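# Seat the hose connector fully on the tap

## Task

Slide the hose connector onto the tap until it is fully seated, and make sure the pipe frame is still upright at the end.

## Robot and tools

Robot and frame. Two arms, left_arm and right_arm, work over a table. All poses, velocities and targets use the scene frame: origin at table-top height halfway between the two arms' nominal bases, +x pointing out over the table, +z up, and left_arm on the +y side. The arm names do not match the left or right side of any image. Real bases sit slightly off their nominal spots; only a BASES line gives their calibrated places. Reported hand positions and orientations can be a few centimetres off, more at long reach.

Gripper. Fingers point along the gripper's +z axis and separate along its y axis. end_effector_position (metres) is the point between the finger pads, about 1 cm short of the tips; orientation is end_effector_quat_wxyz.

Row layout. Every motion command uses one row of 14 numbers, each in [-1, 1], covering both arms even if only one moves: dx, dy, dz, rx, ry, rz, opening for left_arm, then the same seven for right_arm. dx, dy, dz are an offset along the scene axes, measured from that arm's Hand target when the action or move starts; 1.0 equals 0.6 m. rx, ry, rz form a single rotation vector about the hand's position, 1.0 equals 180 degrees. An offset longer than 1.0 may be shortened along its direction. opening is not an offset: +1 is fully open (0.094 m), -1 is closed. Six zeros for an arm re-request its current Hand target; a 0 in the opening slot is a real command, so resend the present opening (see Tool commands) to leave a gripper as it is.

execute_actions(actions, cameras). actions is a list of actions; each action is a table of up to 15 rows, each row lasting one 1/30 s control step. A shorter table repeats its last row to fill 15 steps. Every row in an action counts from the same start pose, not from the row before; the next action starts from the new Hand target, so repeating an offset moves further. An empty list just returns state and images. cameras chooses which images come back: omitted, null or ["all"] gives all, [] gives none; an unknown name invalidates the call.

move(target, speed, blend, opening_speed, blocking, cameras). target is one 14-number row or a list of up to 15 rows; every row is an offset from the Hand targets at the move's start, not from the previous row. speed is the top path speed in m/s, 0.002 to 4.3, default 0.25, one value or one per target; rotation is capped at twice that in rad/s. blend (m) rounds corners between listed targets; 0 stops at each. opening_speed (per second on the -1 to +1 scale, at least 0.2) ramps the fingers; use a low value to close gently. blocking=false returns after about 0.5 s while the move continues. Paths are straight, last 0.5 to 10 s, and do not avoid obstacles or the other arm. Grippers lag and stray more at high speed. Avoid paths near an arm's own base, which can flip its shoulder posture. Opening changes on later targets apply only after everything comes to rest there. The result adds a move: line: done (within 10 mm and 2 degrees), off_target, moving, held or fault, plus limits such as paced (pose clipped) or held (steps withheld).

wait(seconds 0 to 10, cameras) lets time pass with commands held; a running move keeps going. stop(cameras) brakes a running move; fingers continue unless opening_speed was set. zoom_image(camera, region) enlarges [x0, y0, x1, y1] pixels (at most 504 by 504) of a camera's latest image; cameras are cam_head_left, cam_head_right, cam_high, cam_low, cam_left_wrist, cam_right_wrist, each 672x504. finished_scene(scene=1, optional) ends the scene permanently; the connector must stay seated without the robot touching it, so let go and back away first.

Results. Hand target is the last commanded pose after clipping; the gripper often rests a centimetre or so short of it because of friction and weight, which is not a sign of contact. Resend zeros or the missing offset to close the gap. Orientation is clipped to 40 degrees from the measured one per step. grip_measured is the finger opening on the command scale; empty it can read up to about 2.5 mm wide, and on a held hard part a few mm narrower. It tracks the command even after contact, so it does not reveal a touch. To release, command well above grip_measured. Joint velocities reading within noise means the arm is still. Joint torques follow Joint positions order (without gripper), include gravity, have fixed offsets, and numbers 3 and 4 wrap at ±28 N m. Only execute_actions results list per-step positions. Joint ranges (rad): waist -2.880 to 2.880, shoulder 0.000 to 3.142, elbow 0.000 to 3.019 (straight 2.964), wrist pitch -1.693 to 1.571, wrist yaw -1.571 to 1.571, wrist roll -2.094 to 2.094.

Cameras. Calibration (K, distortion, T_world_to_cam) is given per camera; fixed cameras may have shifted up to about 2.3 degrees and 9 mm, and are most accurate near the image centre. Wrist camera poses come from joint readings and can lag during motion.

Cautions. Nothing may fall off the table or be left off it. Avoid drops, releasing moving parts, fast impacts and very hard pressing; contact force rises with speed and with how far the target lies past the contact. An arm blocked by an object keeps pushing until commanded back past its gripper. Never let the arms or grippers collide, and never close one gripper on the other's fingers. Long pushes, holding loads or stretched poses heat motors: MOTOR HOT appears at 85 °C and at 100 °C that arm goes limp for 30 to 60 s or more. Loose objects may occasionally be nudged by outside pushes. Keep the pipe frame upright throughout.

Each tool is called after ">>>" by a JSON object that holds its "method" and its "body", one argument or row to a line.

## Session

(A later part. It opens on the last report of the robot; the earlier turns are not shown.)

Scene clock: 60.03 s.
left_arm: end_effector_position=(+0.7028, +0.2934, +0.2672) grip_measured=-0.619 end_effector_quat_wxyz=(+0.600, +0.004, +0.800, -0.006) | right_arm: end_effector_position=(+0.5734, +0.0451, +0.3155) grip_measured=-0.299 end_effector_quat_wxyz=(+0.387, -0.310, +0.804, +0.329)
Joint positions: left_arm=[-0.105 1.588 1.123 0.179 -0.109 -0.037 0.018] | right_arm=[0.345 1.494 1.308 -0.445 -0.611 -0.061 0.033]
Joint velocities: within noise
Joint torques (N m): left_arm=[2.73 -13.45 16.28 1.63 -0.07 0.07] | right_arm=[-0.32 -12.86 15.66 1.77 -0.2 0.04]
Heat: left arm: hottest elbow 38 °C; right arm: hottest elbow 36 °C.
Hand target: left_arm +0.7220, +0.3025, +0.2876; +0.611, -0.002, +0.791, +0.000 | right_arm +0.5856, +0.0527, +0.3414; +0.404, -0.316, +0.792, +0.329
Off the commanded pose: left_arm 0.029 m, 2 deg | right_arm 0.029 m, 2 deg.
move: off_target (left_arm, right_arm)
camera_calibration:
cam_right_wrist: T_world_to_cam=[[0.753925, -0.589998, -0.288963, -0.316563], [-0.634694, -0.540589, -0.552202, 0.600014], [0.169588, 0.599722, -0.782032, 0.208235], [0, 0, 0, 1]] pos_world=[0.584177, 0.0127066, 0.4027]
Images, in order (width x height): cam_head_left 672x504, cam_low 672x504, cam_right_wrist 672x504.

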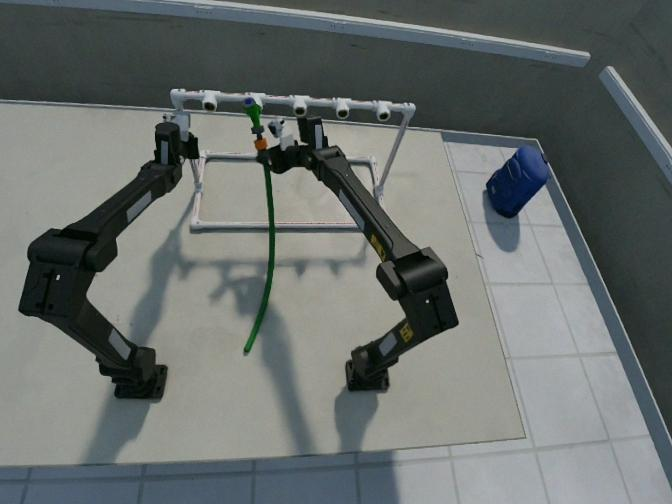

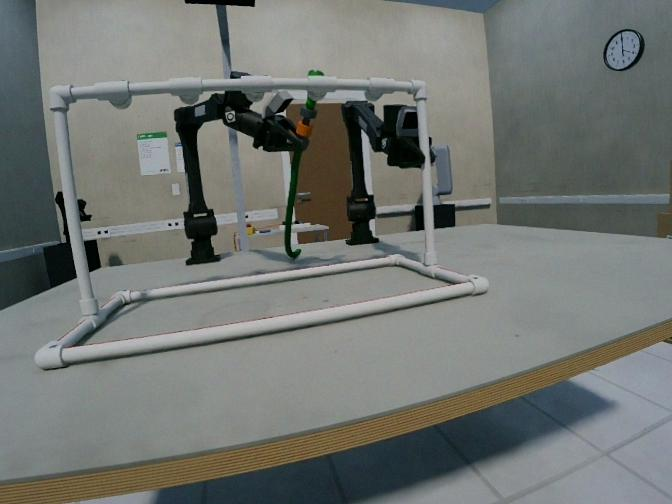

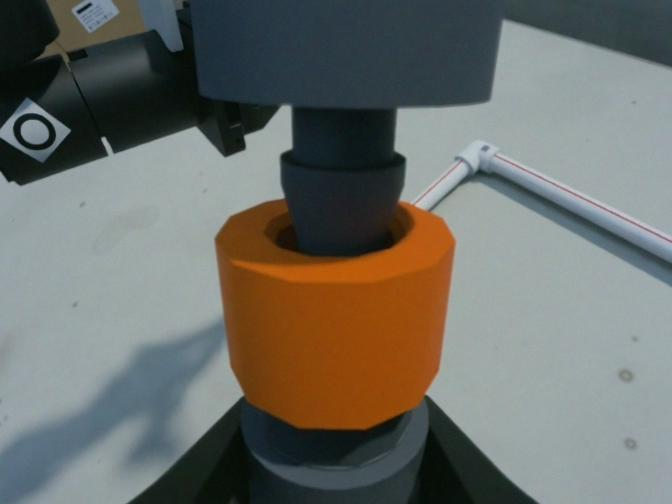

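>>> {"method": "move", "body": {
  "target": [0,0,0,0,0,0,-0.8,0.0103,0.0015,0.0132,0,0,0,-0.6],
  "speed": 0.04,
  "cameras": ["cam_right_wrist","cam_low","cam_head_left"]
}}

>>> {"method": "zoom_image", "body": {
  "camera": "cam_right_wrist",
  "region": [180, 0, 500, 300]
}}

>>> {"method": "zoom_image", "body": {
  "camera": "cam_low",
  "region": [270, 90, 330, 170]
}}

>>> {"method": "zoom_image", "body": {
  "camera": "cam_head_left",
  "region": [240, 110, 290, 180]
}}

Scene clock: 61.13 s.
left_arm: end_effector_position=(+0.7028, +0.2934, +0.2672) grip_measured=-0.619 end_effector_quat_wxyz=(+0.600, +0.004, +0.800, -0.006) | right_arm: end_effector_position=(+0.5768, +0.0464, +0.3211) grip_measured=-0.299 end_effector_quat_wxyz=(+0.384, -0.309, +0.806, +0.329)
Joint positions: left_arm=[-0.105 1.588 1.123 0.179 -0.109 -0.037 0.018] | right_arm=[0.345 1.503 1.336 -0.473 -0.611 -0.061 0.033]
Joint velocities: within noise
Joint torques (N m): left_arm=[2.61 -13.45 16.28 1.65 -0.06 0.08] | right_arm=[-0.62 -12.69 16.25 1.89 -0.28 0.01]
Heat: left arm: hottest elbow 38 °C; right arm: hottest elbow 36 °C.
Hand target: left_arm +0.7220, +0.3024, +0.2877; +0.611, -0.002, +0.791, +0.000 | right_arm +0.5918, +0.0536, +0.3493; +0.404, -0.316, +0.792, +0.329
Off the commanded pose: left_arm 0.029 m, 2 deg | right_arm 0.033 m, 3 deg.
move: off_target (left_arm, right_arm)
camera_calibration:
cam_right_wrist: T_world_to_cam=[[0.751735, -0.590819, -0.292964, -0.314211], [-0.638817, -0.542099, -0.545932, 0.606397], [0.163732, 0.597547, -0.784939, 0.215687], [0, 0, 0, 1]] pos_world=[0.588265, 0.0142022, 0.408301]
Images, in order (width x height): cam_head_left 672x504, cam_low 672x504, cam_right_wrist 672x504.

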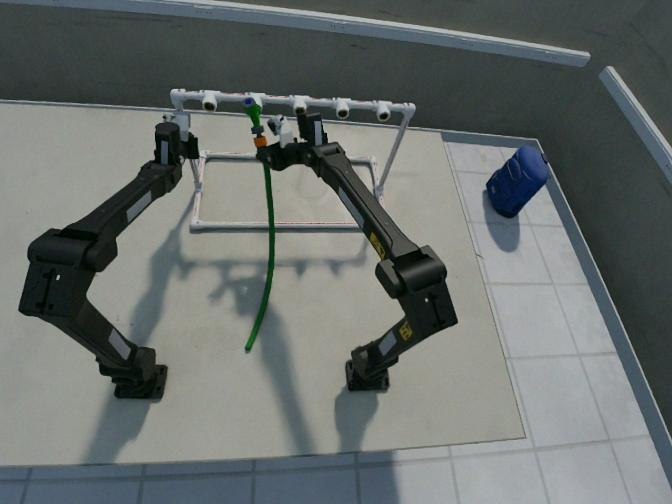

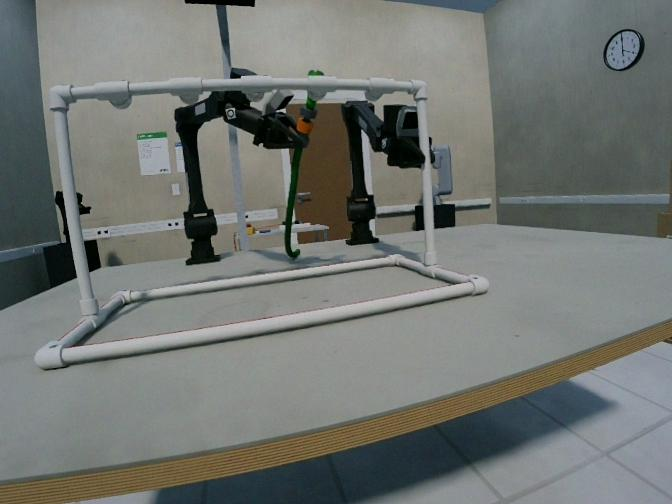

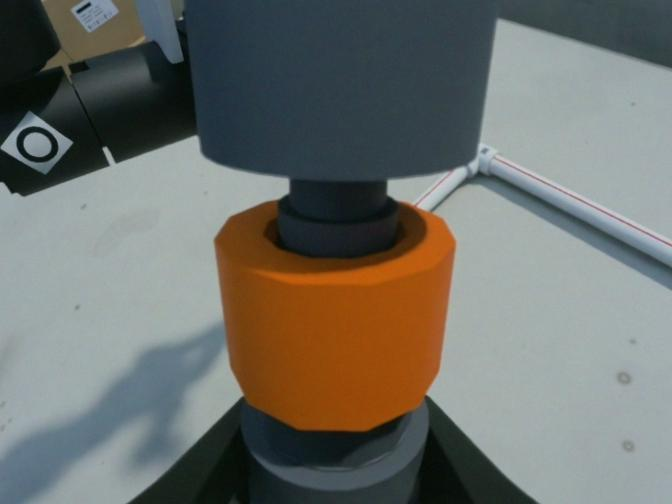

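Scaled by 1.575 from the camera's 672x504 image, which has a finer 960x720 frame.

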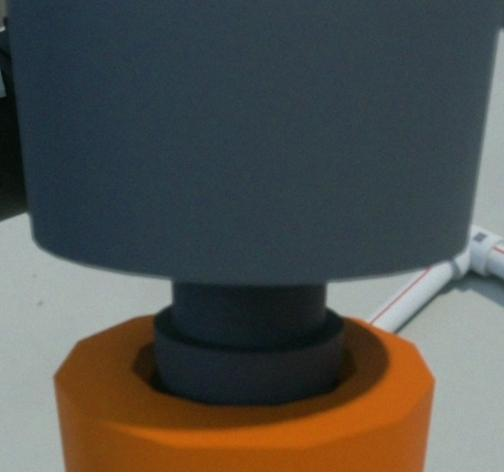

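Scaled by 6.300 from the camera's 672x504 image, which has a finer 960x720 frame.

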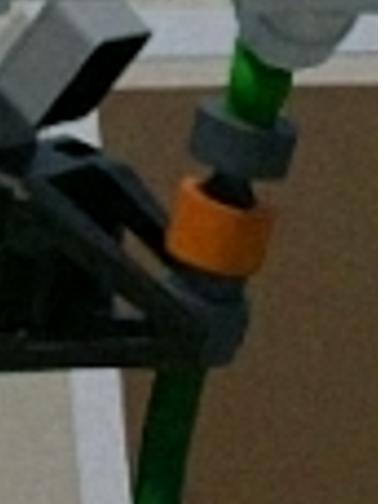

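Scaled by 7.200 from the camera's 672x504 image, which has a finer 960x720 frame.

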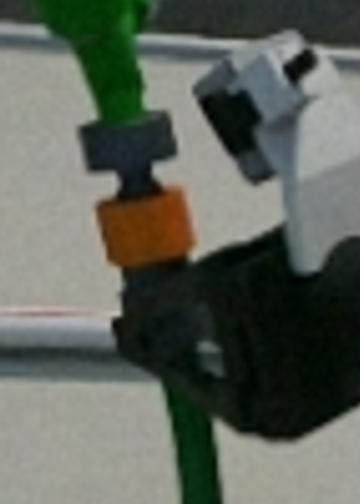

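>>> {"method": "move", "body": {
  "target": [0,0,0,0,0,0,-0.8,0.0108,0.004,0.0165,0,0,0,-0.6],
  "speed": 0.04,
  "cameras": ["cam_right_wrist","cam_low","cam_head_left"]
}}

>>> {"method": "zoom_image", "body": {
  "camera": "cam_right_wrist",
  "region": [180, 0, 500, 300]
}}

>>> {"method": "zoom_image", "body": {
  "camera": "cam_low",
  "region": [270, 90, 330, 170]
}}

>>> {"method": "zoom_image", "body": {
  "camera": "cam_head_left",
  "region": [240, 110, 290, 180]
}}

Scene clock: 62.47 s.
left_arm: end_effector_position=(+0.7044, +0.2947, +0.2672) grip_measured=-0.619 end_effector_quat_wxyz=(+0.600, +0.003, +0.800, -0.005) | right_arm: end_effector_position=(+0.5807, +0.0482, +0.3245) grip_measured=-0.299 end_effector_quat_wxyz=(+0.377, -0.308, +0.809, +0.330)
Joint positions: left_arm=[-0.103 1.592 1.127 0.179 -0.11 -0.037 0.018] | right_arm=[0.345 1.517 1.368 -0.506 -0.614 -0.061 0.033]
Joint velocities: within noise
Joint torques (N m): left_arm=[2.43 -13.74 15.95 1.61 -0.02 0.07] | right_arm=[-0.62 -13.04 17.01 2.14 -0.19 0.01]
Heat: left arm: hottest elbow 39 °C; right arm: hottest elbow 36 °C.
Hand target: left_arm +0.7220, +0.3026, +0.2875; +0.611, -0.002, +0.791, +0.000 | right_arm +0.5982, +0.0561, +0.3589; +0.404, -0.316, +0.792, +0.329
Off the commanded pose: left_arm 0.028 m, 2 deg | right_arm 0.040 m, 4 deg.
move: off_target (left_arm, right_arm)
camera_calibration:
cam_right_wrist: T_world_to_cam=[[0.748477, -0.590385, -0.302039, -0.310239], [-0.645862, -0.545608, -0.534017, 0.612267], [0.150481, 0.594775, -0.789683, 0.22597], [0, 0, 0, 1]] pos_world=[0.593643, 0.0164964, 0.411701]
Images, in order (width x height): cam_head_left 672x504, cam_low 672x504, cam_right_wrist 672x504.

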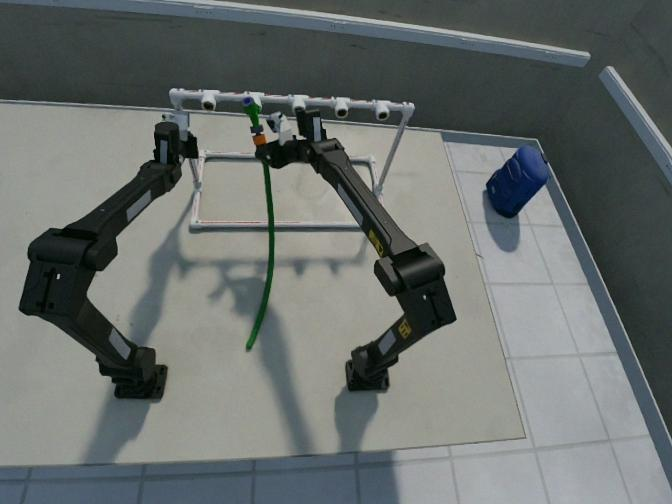

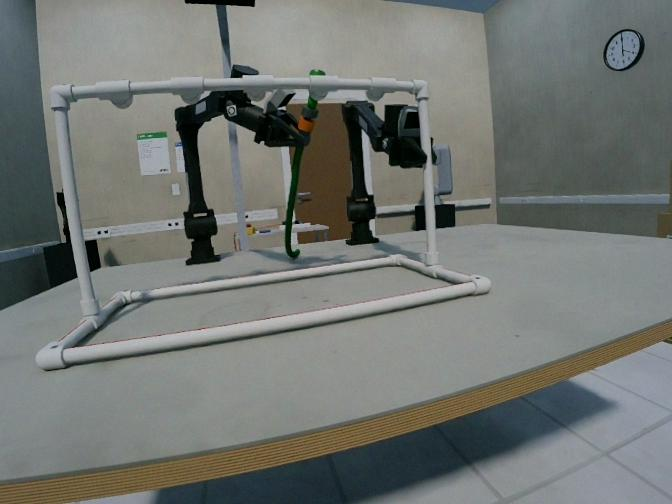

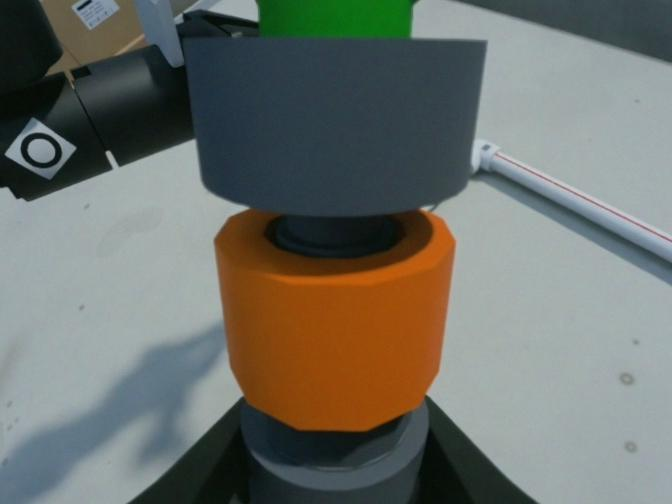

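Scaled by 1.575 from the camera's 672x504 image, which has a finer 960x720 frame.

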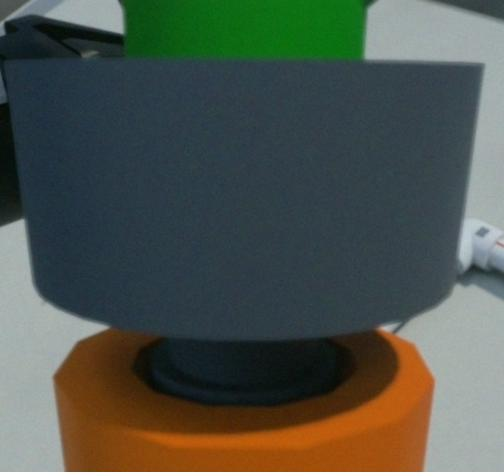

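Scaled by 6.300 from the camera's 672x504 image, which has a finer 960x720 frame.

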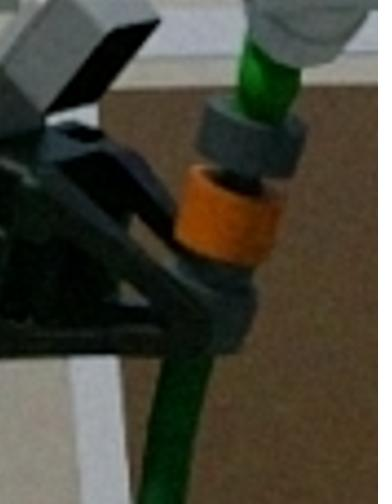

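Scaled by 7.200 from the camera's 672x504 image, which has a finer 960x720 frame.

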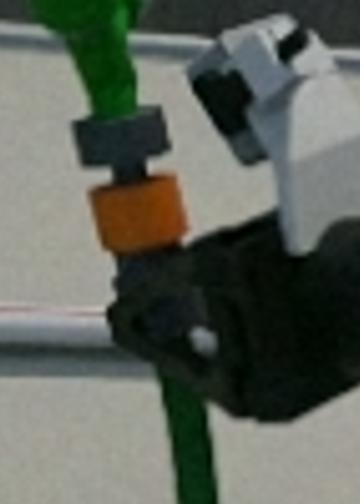

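>>> {"method": "move", "body": {
  "target": [-0.017,0,-0.02,0,0,0,-0.85,0.0103,0.0045,0.0175,0,0,0,-0.7],
  "speed": 0.04,
  "cameras": ["cam_right_wrist","cam_low","cam_head_left"]
}}

>>> {"method": "zoom_image", "body": {
  "camera": "cam_right_wrist",
  "region": [180, 0, 500, 300]
}}

>>> {"method": "zoom_image", "body": {
  "camera": "cam_low",
  "region": [270, 90, 330, 170]
}}

>>> {"method": "zoom_image", "body": {
  "camera": "cam_head_left",
  "region": [240, 110, 290, 180]
}}

Scene clock: 63.73 s.
left_arm: end_effector_position=(+0.7048, +0.2986, +0.2675) grip_measured=-0.619 end_effector_quat_wxyz=(+0.600, +0.000, +0.800, -0.002) | right_arm: end_effector_position=(+0.5858, +0.0501, +0.3252) grip_measured=-0.299 end_effector_quat_wxyz=(+0.369, -0.307, +0.813, +0.330)
Joint positions: left_arm=[-0.099 1.592 1.127 0.18 -0.117 -0.037 0.018] | right_arm=[0.345 1.536 1.4 -0.538 -0.614 -0.063 0.033]
Joint velocities: within noise
Joint torques (N m): left_arm=[1.96 -14.33 12.07 3.18 0.15 0.06] | right_arm=[-0.62 -13.98 17.74 2.3 -0.18 0.02]
Heat: left arm: hottest elbow 39 °C; right arm: hottest elbow 37 °C.
Hand target: left_arm +0.7118, +0.3027, +0.2755; +0.611, -0.002, +0.791, +0.000 | right_arm +0.6044, +0.0588, +0.3693; +0.404, -0.316, +0.793, +0.329
Off the commanded pose: left_arm 0.011 m, 2 deg | right_arm 0.049 m, 5 deg.
move: off_target (left_arm, right_arm)
camera_calibration:
cam_right_wrist: T_world_to_cam=[[0.743474, -0.592209, -0.310701, -0.306898], [-0.654711, -0.549785, -0.518739, 0.617284], [0.136383, 0.589088, -0.796476, 0.235347], [0, 0, 0, 1]] pos_world=[0.600215, 0.0189849, 0.412304]
Images, in order (width x height): cam_head_left 672x504, cam_low 672x504, cam_right_wrist 672x504.

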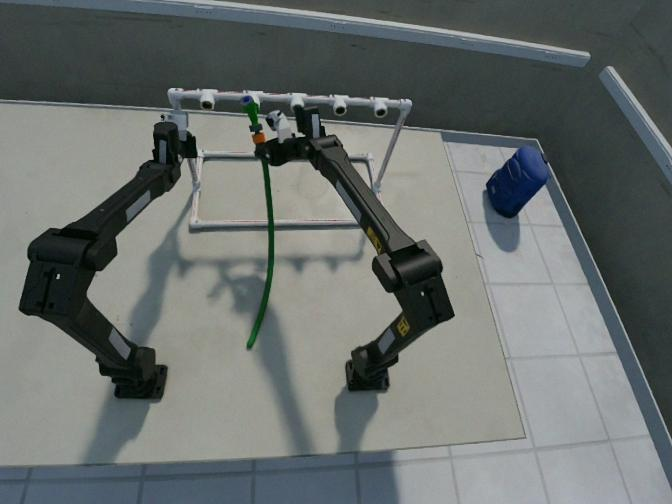

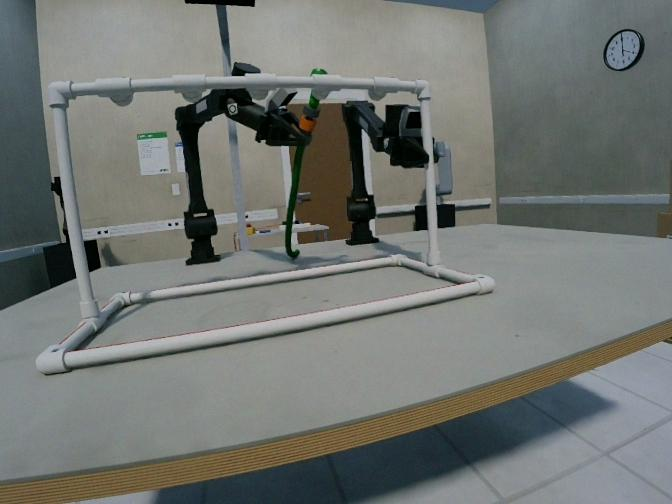

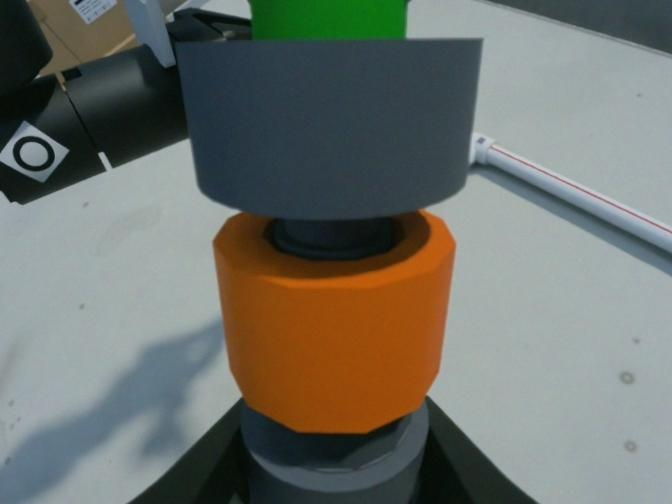

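Scaled by 1.575 from the camera's 672x504 image, which has a finer 960x720 frame.

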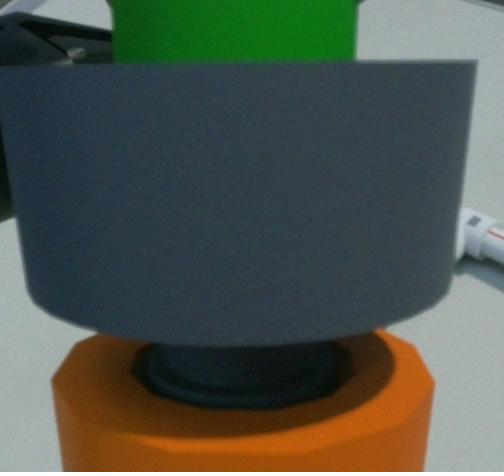

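Scaled by 6.300 from the camera's 672x504 image, which has a finer 960x720 frame.

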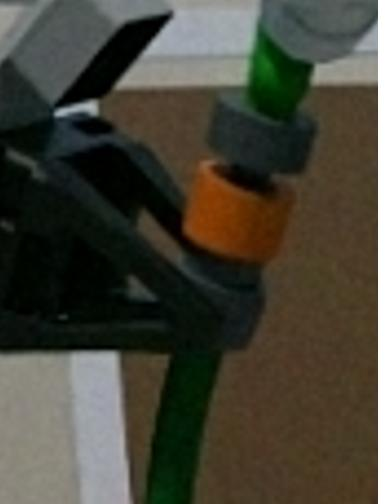

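Scaled by 7.200 from the camera's 672x504 image, which has a finer 960x720 frame.

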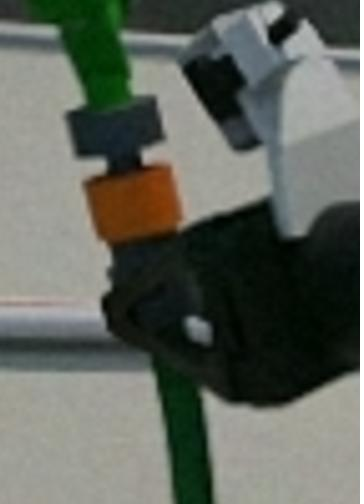

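>>> {"method": "move", "body": {
  "target": [0,0,0,0,0,0,-0.85,-0.0125,0.002,-0.033,0,0,0,-0.7],
  "speed": 0.05,
  "cameras": ["cam_right_wrist"]
}}

>>> {"method": "move", "body": {
  "target": [
    [0,0,0,0,0,0,0.3,0,0,0,0,0,0,-0.7],
    [-0.22,0,0.03,0,0,0,0.3,0,0,0,0,0,0,-0.7],
    [-0.24,-0.19,0.215,0,-0.083,0,0.7,0,0,0,0,0,0,-0.7]
  ],
  "speed": 0.15,
  "opening_speed": 1.5
}}

Scene clock: 67.10 s.
left_arm: end_effector_position=(+0.7049, +0.2998, +0.2675) grip_measured=-0.619 end_effector_quat_wxyz=(+0.600, -0.001, +0.800, +0.000) | right_arm: end_effector_position=(+0.5872, +0.0515, +0.3259) grip_measured=-0.299 end_effector_quat_wxyz=(+0.372, -0.308, +0.811, +0.330)
Joint positions: left_arm=[-0.098 1.592 1.127 0.18 -0.118 -0.037 0.018] | right_arm=[0.346 1.538 1.4 -0.528 -0.613 -0.063 0.033]
Joint velocities: within noise
Joint torques (N m): left_arm=[1.73 -14.33 12.1 3.18 0.22 0.06] | right_arm=[-0.09 -14.45 12.88 4.16 0.03 0.07]
Heat: left arm: hottest elbow 39 °C; right arm: hottest elbow 38 °C.
Hand target: left_arm +0.7118, +0.3026, +0.2755; +0.611, -0.002, +0.791, +0.000 | right_arm +0.5970, +0.0599, +0.3498; +0.404, -0.316, +0.793, +0.329
Off the commanded pose: left_arm 0.011 m, 2 deg | right_arm 0.027 m, 4 deg.
move: off_target (left_arm, right_arm)
camera_calibration:
cam_right_wrist: T_world_to_cam=[[0.746496, -0.590944, -0.305824, -0.310308], [-0.649899, -0.548944, -0.525634, 0.618648], [0.14274, 0.591139, -0.793839, 0.2303], [0, 0, 0, 1]] pos_world=[0.60083, 0.020089, 0.413104]
Images, in order (width x height): cam_right_wrist 672x504.

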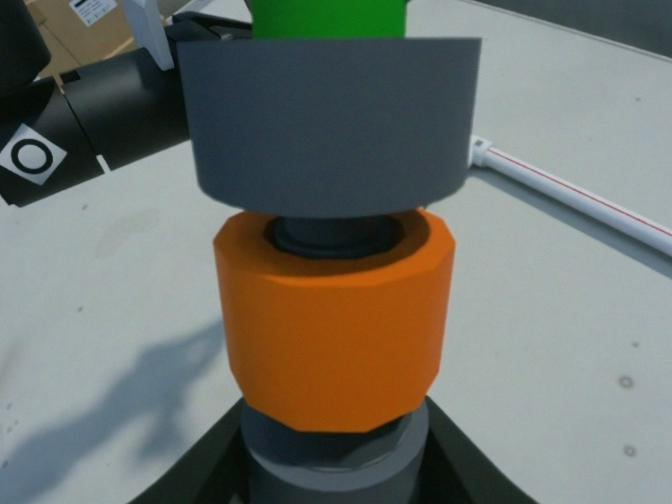

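Scene clock: 71.77 s.
left_arm: end_effector_position=(+0.5586, +0.1992, +0.3667) grip_measured=+0.697 end_effector_quat_wxyz=(+0.685, +0.003, +0.729, +0.012) | right_arm: end_effector_position=(+0.5890, +0.0521, +0.3257) grip_measured=-0.299 end_effector_quat_wxyz=(+0.375, -0.308, +0.810, +0.329)
Joint positions: left_arm=[-0.412 1.222 0.883 0.27 -0.448 -0.009 0.08] | right_arm=[0.347 1.541 1.4 -0.519 -0.61 -0.063 0.033]
Joint velocities: within noise
Joint torques (N m): left_arm=[0.38 -9.17 16.61 3.1 0.02 0.09] | right_arm=[-0.09 -14.68 12.88 3.78 -0.08 0.07]
Heat: left arm: hottest elbow 39 °C; right arm: hottest elbow 39 °C.
Hand target: left_arm +0.5677, +0.1886, +0.4045; +0.709, -0.002, +0.705, +0.000 | right_arm +0.5970, +0.0598, +0.3498; +0.404, -0.316, +0.793, +0.329
Off the commanded pose: left_arm 0.040 m, 4 deg | right_arm 0.027 m, 4 deg.
move: off_target (left_arm, right_arm); target 3's new opening was sent with left_arm's hand 0.040 m and 4 deg from that target
camera_calibration:
cam_left_wrist: T_world_to_cam=[[0.00593222, -0.999964, -0.00601938, 0.195948], [-0.486473, 0.00237331, -0.873692, 0.629619], [0.873675, 0.0081112, -0.486442, -0.219898], [0, 0, 0, 1]] pos_world=[0.49725, 0.196231, 0.444305]
cam_right_wrist: T_world_to_cam=[[0.747594, -0.591771, -0.301514, -0.313399], [-0.647281, -0.547502, -0.530348, 0.619944], [0.148765, 0.59165, -0.792351, 0.22542], [0, 0, 0, 1]] pos_world=[0.602038, 0.0205901, 0.412904]

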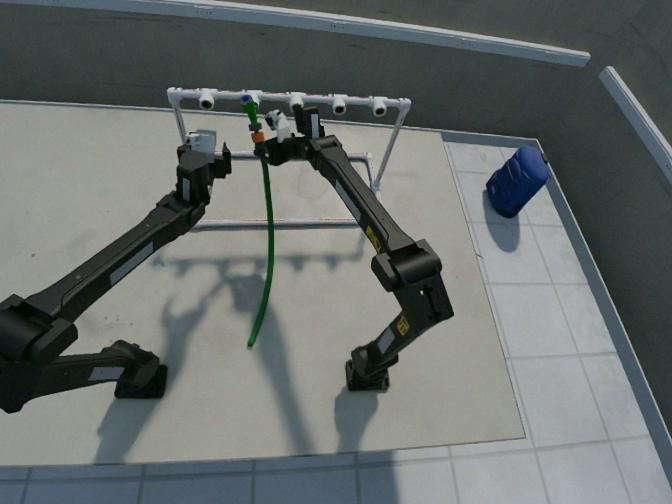

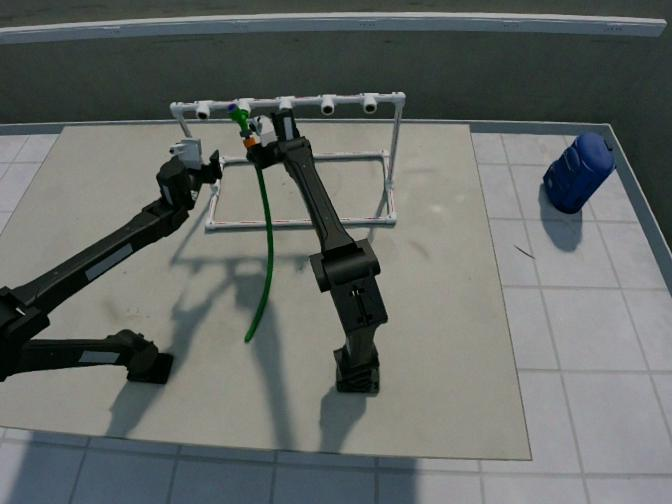

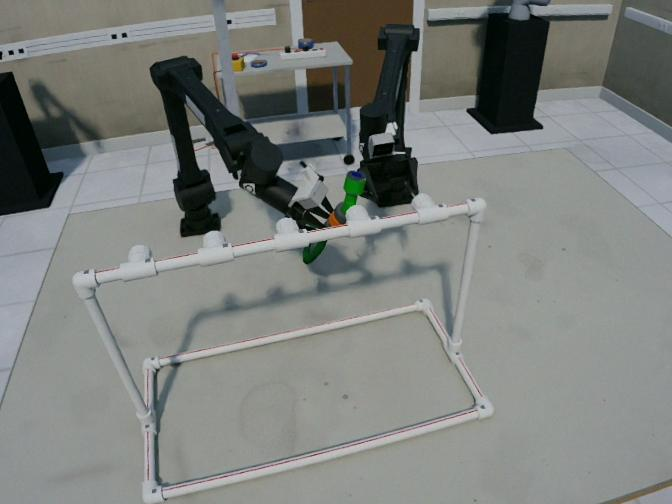

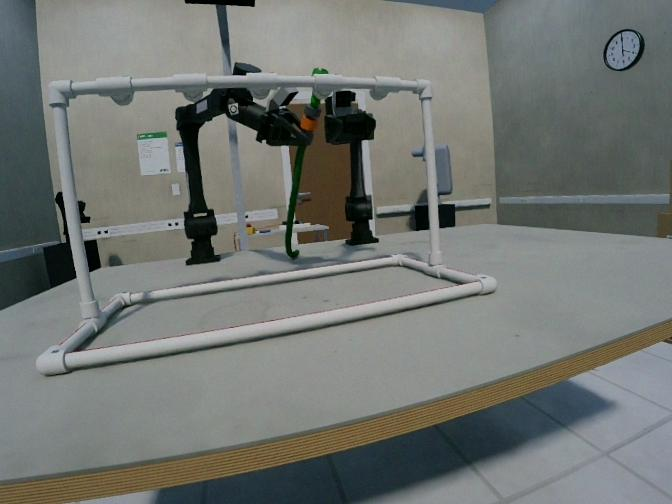

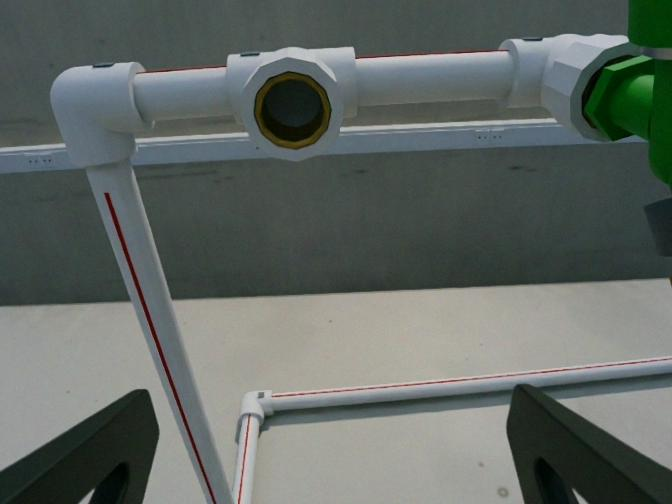

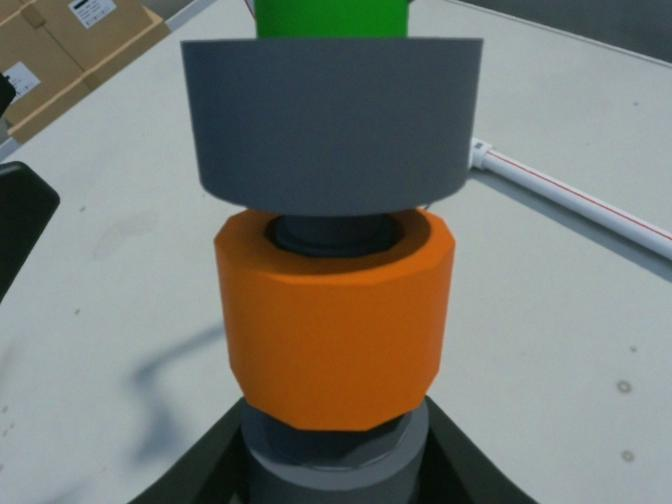

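>>> {"method": "move", "body": {
  "target": [0.06,0.023,0.08,0,-0.015,0,0.7,0,0,0,0,0,0,-0.7],
  "speed": 0.1,
  "cameras": ["cam_left_wrist"]
}}

Scene clock: 73.33 s.
left_arm: end_effector_position=(+0.5903, +0.1996, +0.4257) grip_measured=+0.698 end_effector_quat_wxyz=(+0.715, +0.004, +0.699, -0.002) | right_arm: end_effector_position=(+0.5890, +0.0521, +0.3257) grip_measured=-0.299 end_effector_quat_wxyz=(+0.375, -0.308, +0.810, +0.329)
Joint positions: left_arm=[-0.371 1.265 1.023 0.266 -0.386 0.011 0.08] | right_arm=[0.347 1.541 1.4 -0.519 -0.61 -0.063 0.033]
Joint velocities: within noise
Joint torques (N m): left_arm=[2.49 -9.35 17.22 1.63 0.21 0.1] | right_arm=[-0.21 -14.74 12.89 3.73 -0.08 0.08]
Heat: left arm: hottest elbow 39 °C; right arm: hottest elbow 39 °C.
Hand target: left_arm +0.6038, +0.2023, +0.4526; +0.726, -0.002, +0.688, +0.000 | right_arm +0.5970, +0.0598, +0.3498; +0.404, -0.316, +0.793, +0.329
Off the commanded pose: left_arm 0.030 m, 2 deg | right_arm 0.027 m, 4 deg.
move: off_target (left_arm, right_arm)
camera_calibration:
cam_left_wrist: T_world_to_cam=[[-0.0161787, -0.99979, 0.0125452, 0.201584], [-0.411936, -0.00476763, -0.9112, 0.669983], [0.911069, -0.0199099, -0.411773, -0.267194], [0, 0, 0, 1]] pos_world=[0.522684, 0.199416, 0.497936]
Images, in order (width x height): cam_left_wrist 672x504.

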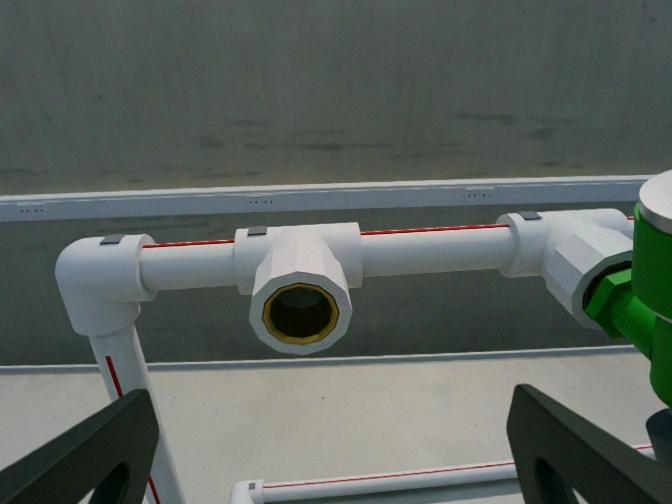

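>>> {"method": "move", "body": {
  "target": [
    [0.03,0.026,-0.022,0,0,0,0.7,0,0,0,0,0,0,-0.7],
    [0.10,0.026,-0.022,0,0,0,0.7,0,0,0,0,0,0,-0.7]
  ],
  "speed": [0.1,0.06],
  "cameras": ["cam_left_wrist"]
}}

Scene clock: 75.23 s.
left_arm: end_effector_position=(+0.6485, +0.2133, +0.4078) grip_measured=+0.698 end_effector_quat_wxyz=(+0.705, +0.008, +0.709, +0.001) | right_arm: end_effector_position=(+0.5890, +0.0521, +0.3257) grip_measured=-0.299 end_effector_quat_wxyz=(+0.375, -0.308, +0.810, +0.329)
Joint positions: left_arm=[-0.295 1.404 1.123 0.275 -0.31 0.011 0.08] | right_arm=[0.347 1.541 1.4 -0.519 -0.61 -0.063 0.033]
Joint velocities: within noise
Joint torques (N m): left_arm=[2.61 -11.22 16.95 2.95 0.2 0.05] | right_arm=[-0.09 -14.74 12.86 3.77 -0.08 0.07]
Heat: left arm: hottest elbow 39 °C; right arm: hottest elbow 39 °C.
Hand target: left_arm +0.6638, +0.2179, +0.4394; +0.726, -0.002, +0.688, +0.000 | right_arm +0.5970, +0.0598, +0.3498; +0.404, -0.316, +0.793, +0.329
Off the commanded pose: left_arm 0.035 m, 4 deg | right_arm 0.027 m, 4 deg.
move: off_target (left_arm, right_arm)
camera_calibration:
cam_left_wrist: T_world_to_cam=[[-0.0170632, -0.999852, 0.0021395, 0.221391], [-0.4367, 0.00552763, -0.89959, 0.686836], [0.899445, -0.0162842, -0.43673, -0.31041], [0, 0, 0, 1]] pos_world=[0.582915, 0.212507, 0.481832]
Images, in order (width x height): cam_left_wrist 672x504.

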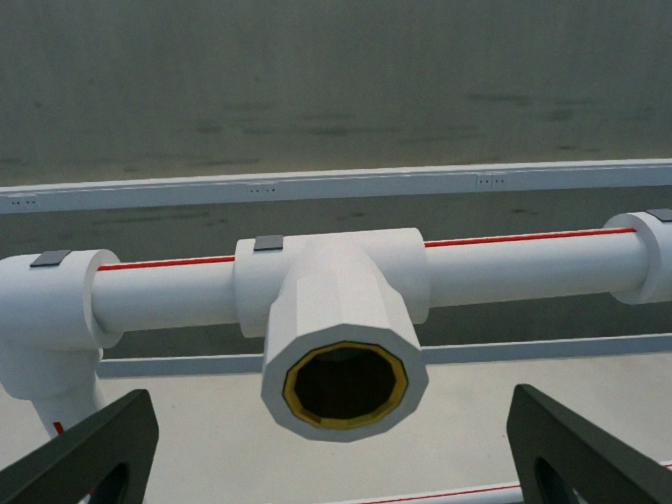

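>>> {"method": "move", "body": {
  "target": [0.033,-0.006,0.008,0,0,0,0.7,0,0,0,0,0,0,-0.7],
  "speed": 0.05,
  "cameras": ["cam_left_wrist"]
}}

Scene clock: 76.47 s.
left_arm: end_effector_position=(+0.6681, +0.2089, +0.4173) grip_measured=+0.698 end_effector_quat_wxyz=(+0.711, +0.006, +0.703, -0.001) | right_arm: end_effector_position=(+0.5890, +0.0521, +0.3257) grip_measured=-0.299 end_effector_quat_wxyz=(+0.375, -0.308, +0.810, +0.329)
Joint positions: left_arm=[-0.291 1.451 1.187 0.275 -0.305 0.011 0.08] | right_arm=[0.347 1.541 1.4 -0.519 -0.61 -0.063 0.033]
Joint velocities: within noise
Joint torques (N m): left_arm=[2.61 -11.99 17.01 2.25 0.21 0.04] | right_arm=[-0.21 -14.68 12.9 3.75 -0.08 0.07]
Heat: left arm: hottest elbow 40 °C; right arm: hottest elbow 39 °C.
Hand target: left_arm +0.6836, +0.2145, +0.4442; +0.726, -0.002, +0.688, +0.000 | right_arm +0.5970, +0.0598, +0.3498; +0.404, -0.316, +0.793, +0.329
Off the commanded pose: left_arm 0.032 m, 3 deg | right_arm 0.027 m, 4 deg.
move: off_target (left_arm, right_arm)
camera_calibration:
cam_left_wrist: T_world_to_cam=[[-0.0179692, -0.999813, 0.00712006, 0.215689], [-0.42219, 0.00113223, -0.906507, 0.698024], [0.906329, -0.0192952, -0.422132, -0.333901], [0, 0, 0, 1]] pos_world=[0.601199, 0.208416, 0.490278]
Images, in order (width x height): cam_left_wrist 672x504.

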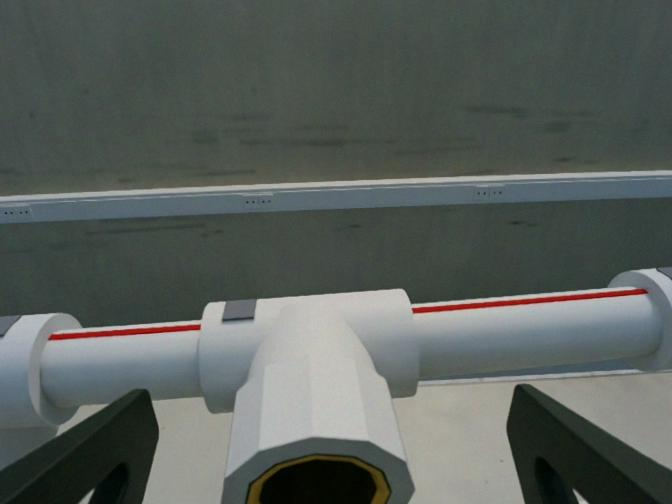

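>>> {"method": "move", "body": {
  "target": [0,0.003,-0.006,0,0,0,-0.45,0,0,0,0,0,0,-0.7],
  "opening_speed": 0.6
}}

Scene clock: 78.73 s.
left_arm: end_effector_position=(+0.6694, +0.2114, +0.4163) grip_measured=-0.234 end_effector_quat_wxyz=(+0.710, +0.006, +0.704, +0.000) | right_arm: end_effector_position=(+0.5890, +0.0520, +0.3257) grip_measured=-0.299 end_effector_quat_wxyz=(+0.375, -0.308, +0.810, +0.329)
Joint positions: left_arm=[-0.286 1.453 1.188 0.275 -0.302 0.011 0.036] | right_arm=[0.347 1.541 1.4 -0.519 -0.61 -0.063 0.033]
Joint velocities: within noise
Joint torques (N m): left_arm=[2.49 -12.04 16.38 2.65 0.24 0.04] | right_arm=[-0.21 -14.68 12.88 3.74 -0.09 0.07]
Heat: left arm: hottest elbow 40 °C; right arm: hottest elbow 39 °C.
Hand target: left_arm +0.6835, +0.2162, +0.4405; +0.725, -0.002, +0.688, +0.000 | right_arm +0.5970, +0.0598, +0.3499; +0.404, -0.316, +0.792, +0.329
Off the commanded pose: left_arm 0.029 m, 3 deg | right_arm 0.027 m, 4 deg.
move: off_target (left_arm, right_arm)
camera_calibration:
cam_left_wrist: T_world_to_cam=[[-0.015663, -0.999855, 0.00662983, 0.216973], [-0.423527, 0.000627926, -0.905883, 0.69845], [0.905748, -0.0169967, -0.423476, -0.335067], [0, 0, 0, 1]] pos_world=[0.602697, 0.210808, 0.489383]
cam_right_wrist: T_world_to_cam=[[0.747596, -0.591971, -0.301116, -0.313531], [-0.647163, -0.547403, -0.530593, 0.620026], [0.149264, 0.59154, -0.792338, 0.225197], [0, 0, 0, 1]] pos_world=[0.602039, 0.0205899, 0.413005]

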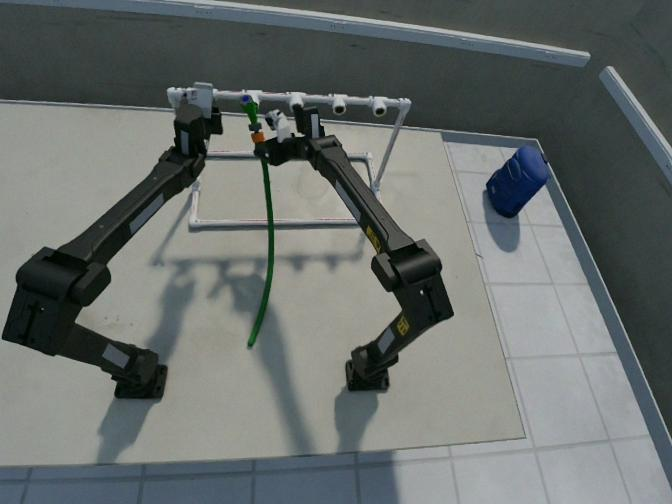

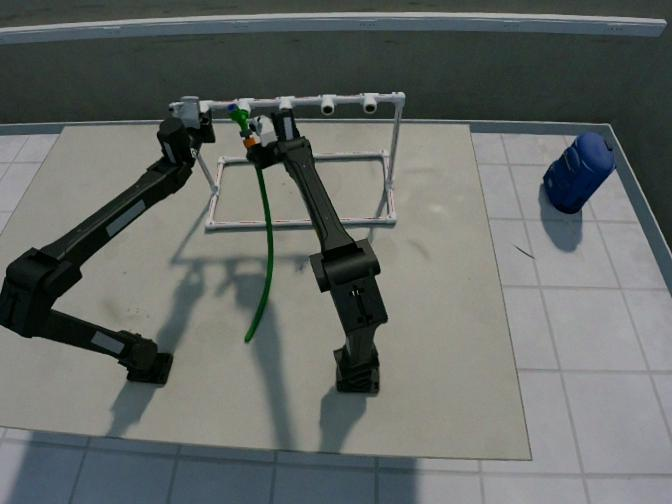

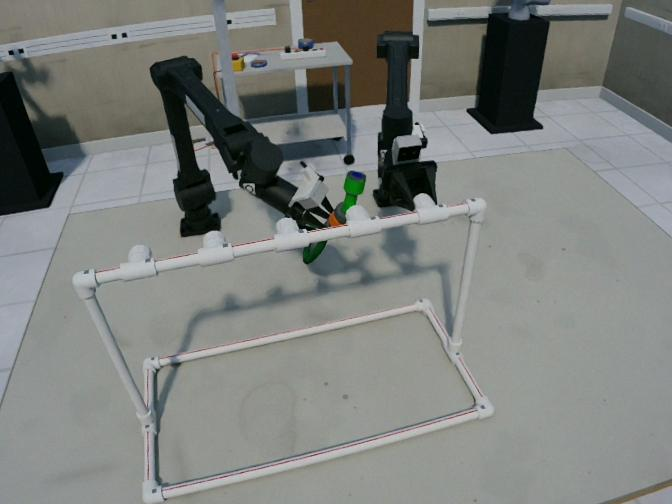

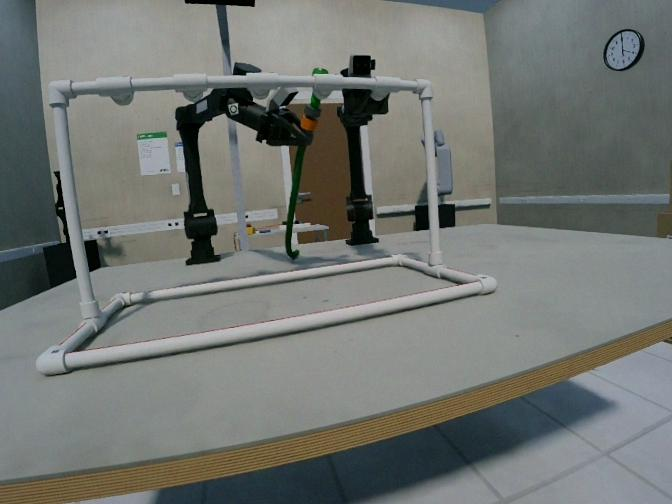

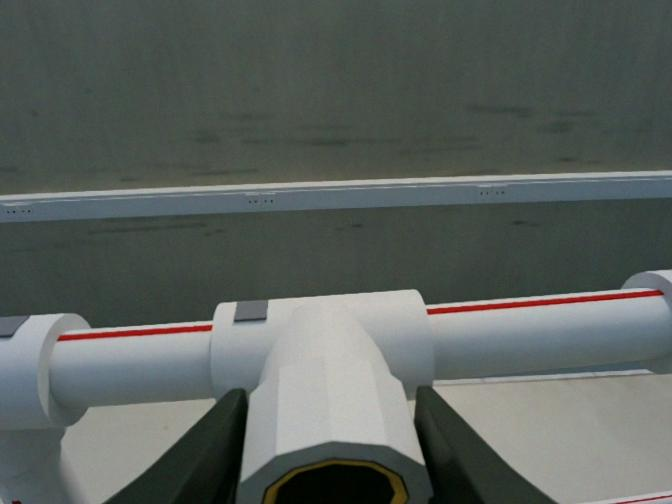

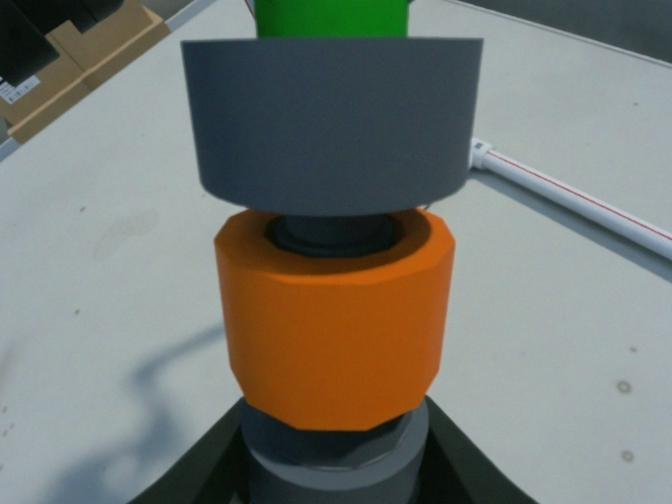

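>>> {"method": "move", "body": {
  "target": [-0.02,0,-0.035,0,0,0,-0.6,0.02,0.008,0.045,0,0,0,-0.75],
  "speed": 0.05,
  "cameras": ["cam_right_wrist","cam_low","cam_head_left"]
}}

>>> {"method": "zoom_image", "body": {
  "camera": "cam_low",
  "region": [270, 80, 350, 180]
}}

Scene clock: 88.43 s.
left_arm: end_effector_position=(+0.6715, +0.2124, +0.4180) grip_measured=-0.237 end_effector_quat_wxyz=(+0.718, +0.001, +0.696, +0.000) | right_arm: end_effector_position=(+0.5917, +0.0533, +0.3258) grip_measured=-0.299 end_effector_quat_wxyz=(+0.365, -0.307, +0.815, +0.328)
Joint positions: left_arm=[-0.285 1.462 1.185 0.31 -0.307 0.011 0.036] | right_arm=[0.347 1.555 1.428 -0.556 -0.61 -0.065 0.033]
Joint velocities: within noise
Joint torques (N m): left_arm=[1.73 -13.8 10.56 3.62 0.18 0.04] | right_arm=[-0.15 -14.62 18.21 2.32 -0.1 0.1]
Heat: left arm: hottest elbow 40 °C; right arm: hottest elbow 40 °C.
Hand target: left_arm +0.6716, +0.2163, +0.4195; +0.725, -0.002, +0.688, +0.000 | right_arm +0.6089, +0.0647, +0.3767; +0.404, -0.316, +0.792, +0.329
Off the commanded pose: left_arm 0.004 m, 1 deg | right_arm 0.055 m, 5 deg.
move: off_target (right_arm)
camera_calibration:
cam_right_wrist: T_world_to_cam=[[0.741836, -0.593852, -0.311479, -0.307893], [-0.65757, -0.55315, -0.511495, 0.622681], [0.131458, 0.584265, -0.800846, 0.237765], [0, 0, 0, 1]] pos_world=[0.606606, 0.0226753, 0.413009]
Images, in order (width x height): cam_head_left 672x504, cam_low 672x504, cam_right_wrist 672x504.

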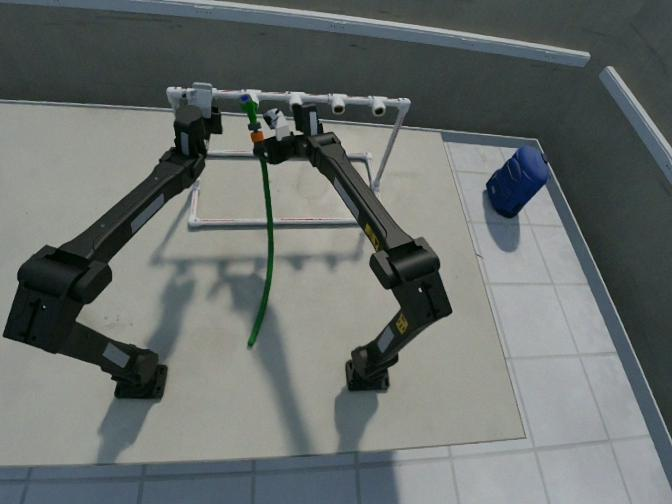

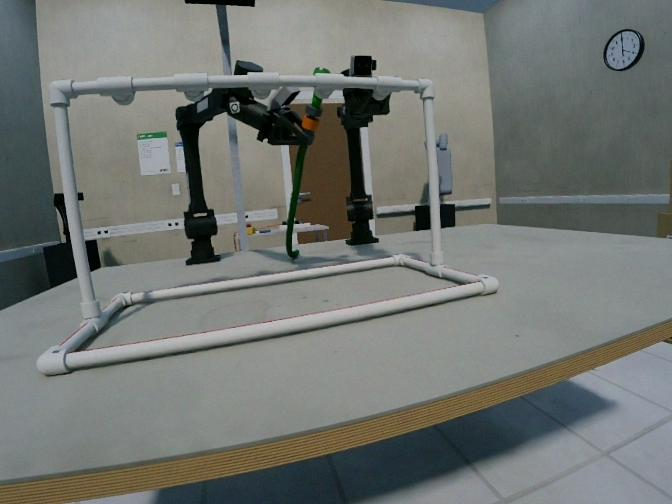

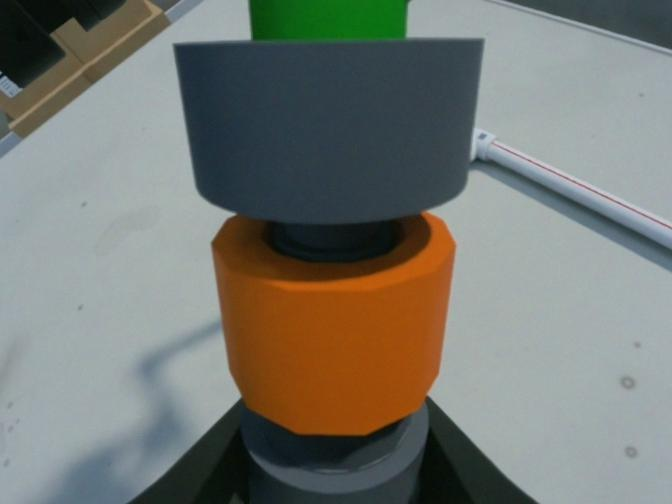

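Scaled by 5.040 from the camera's 672x504 image, which has a finer 960x720 frame.

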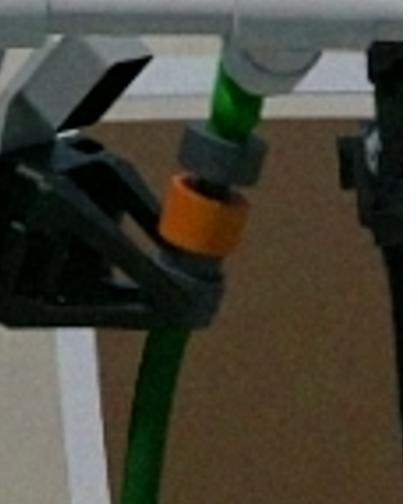

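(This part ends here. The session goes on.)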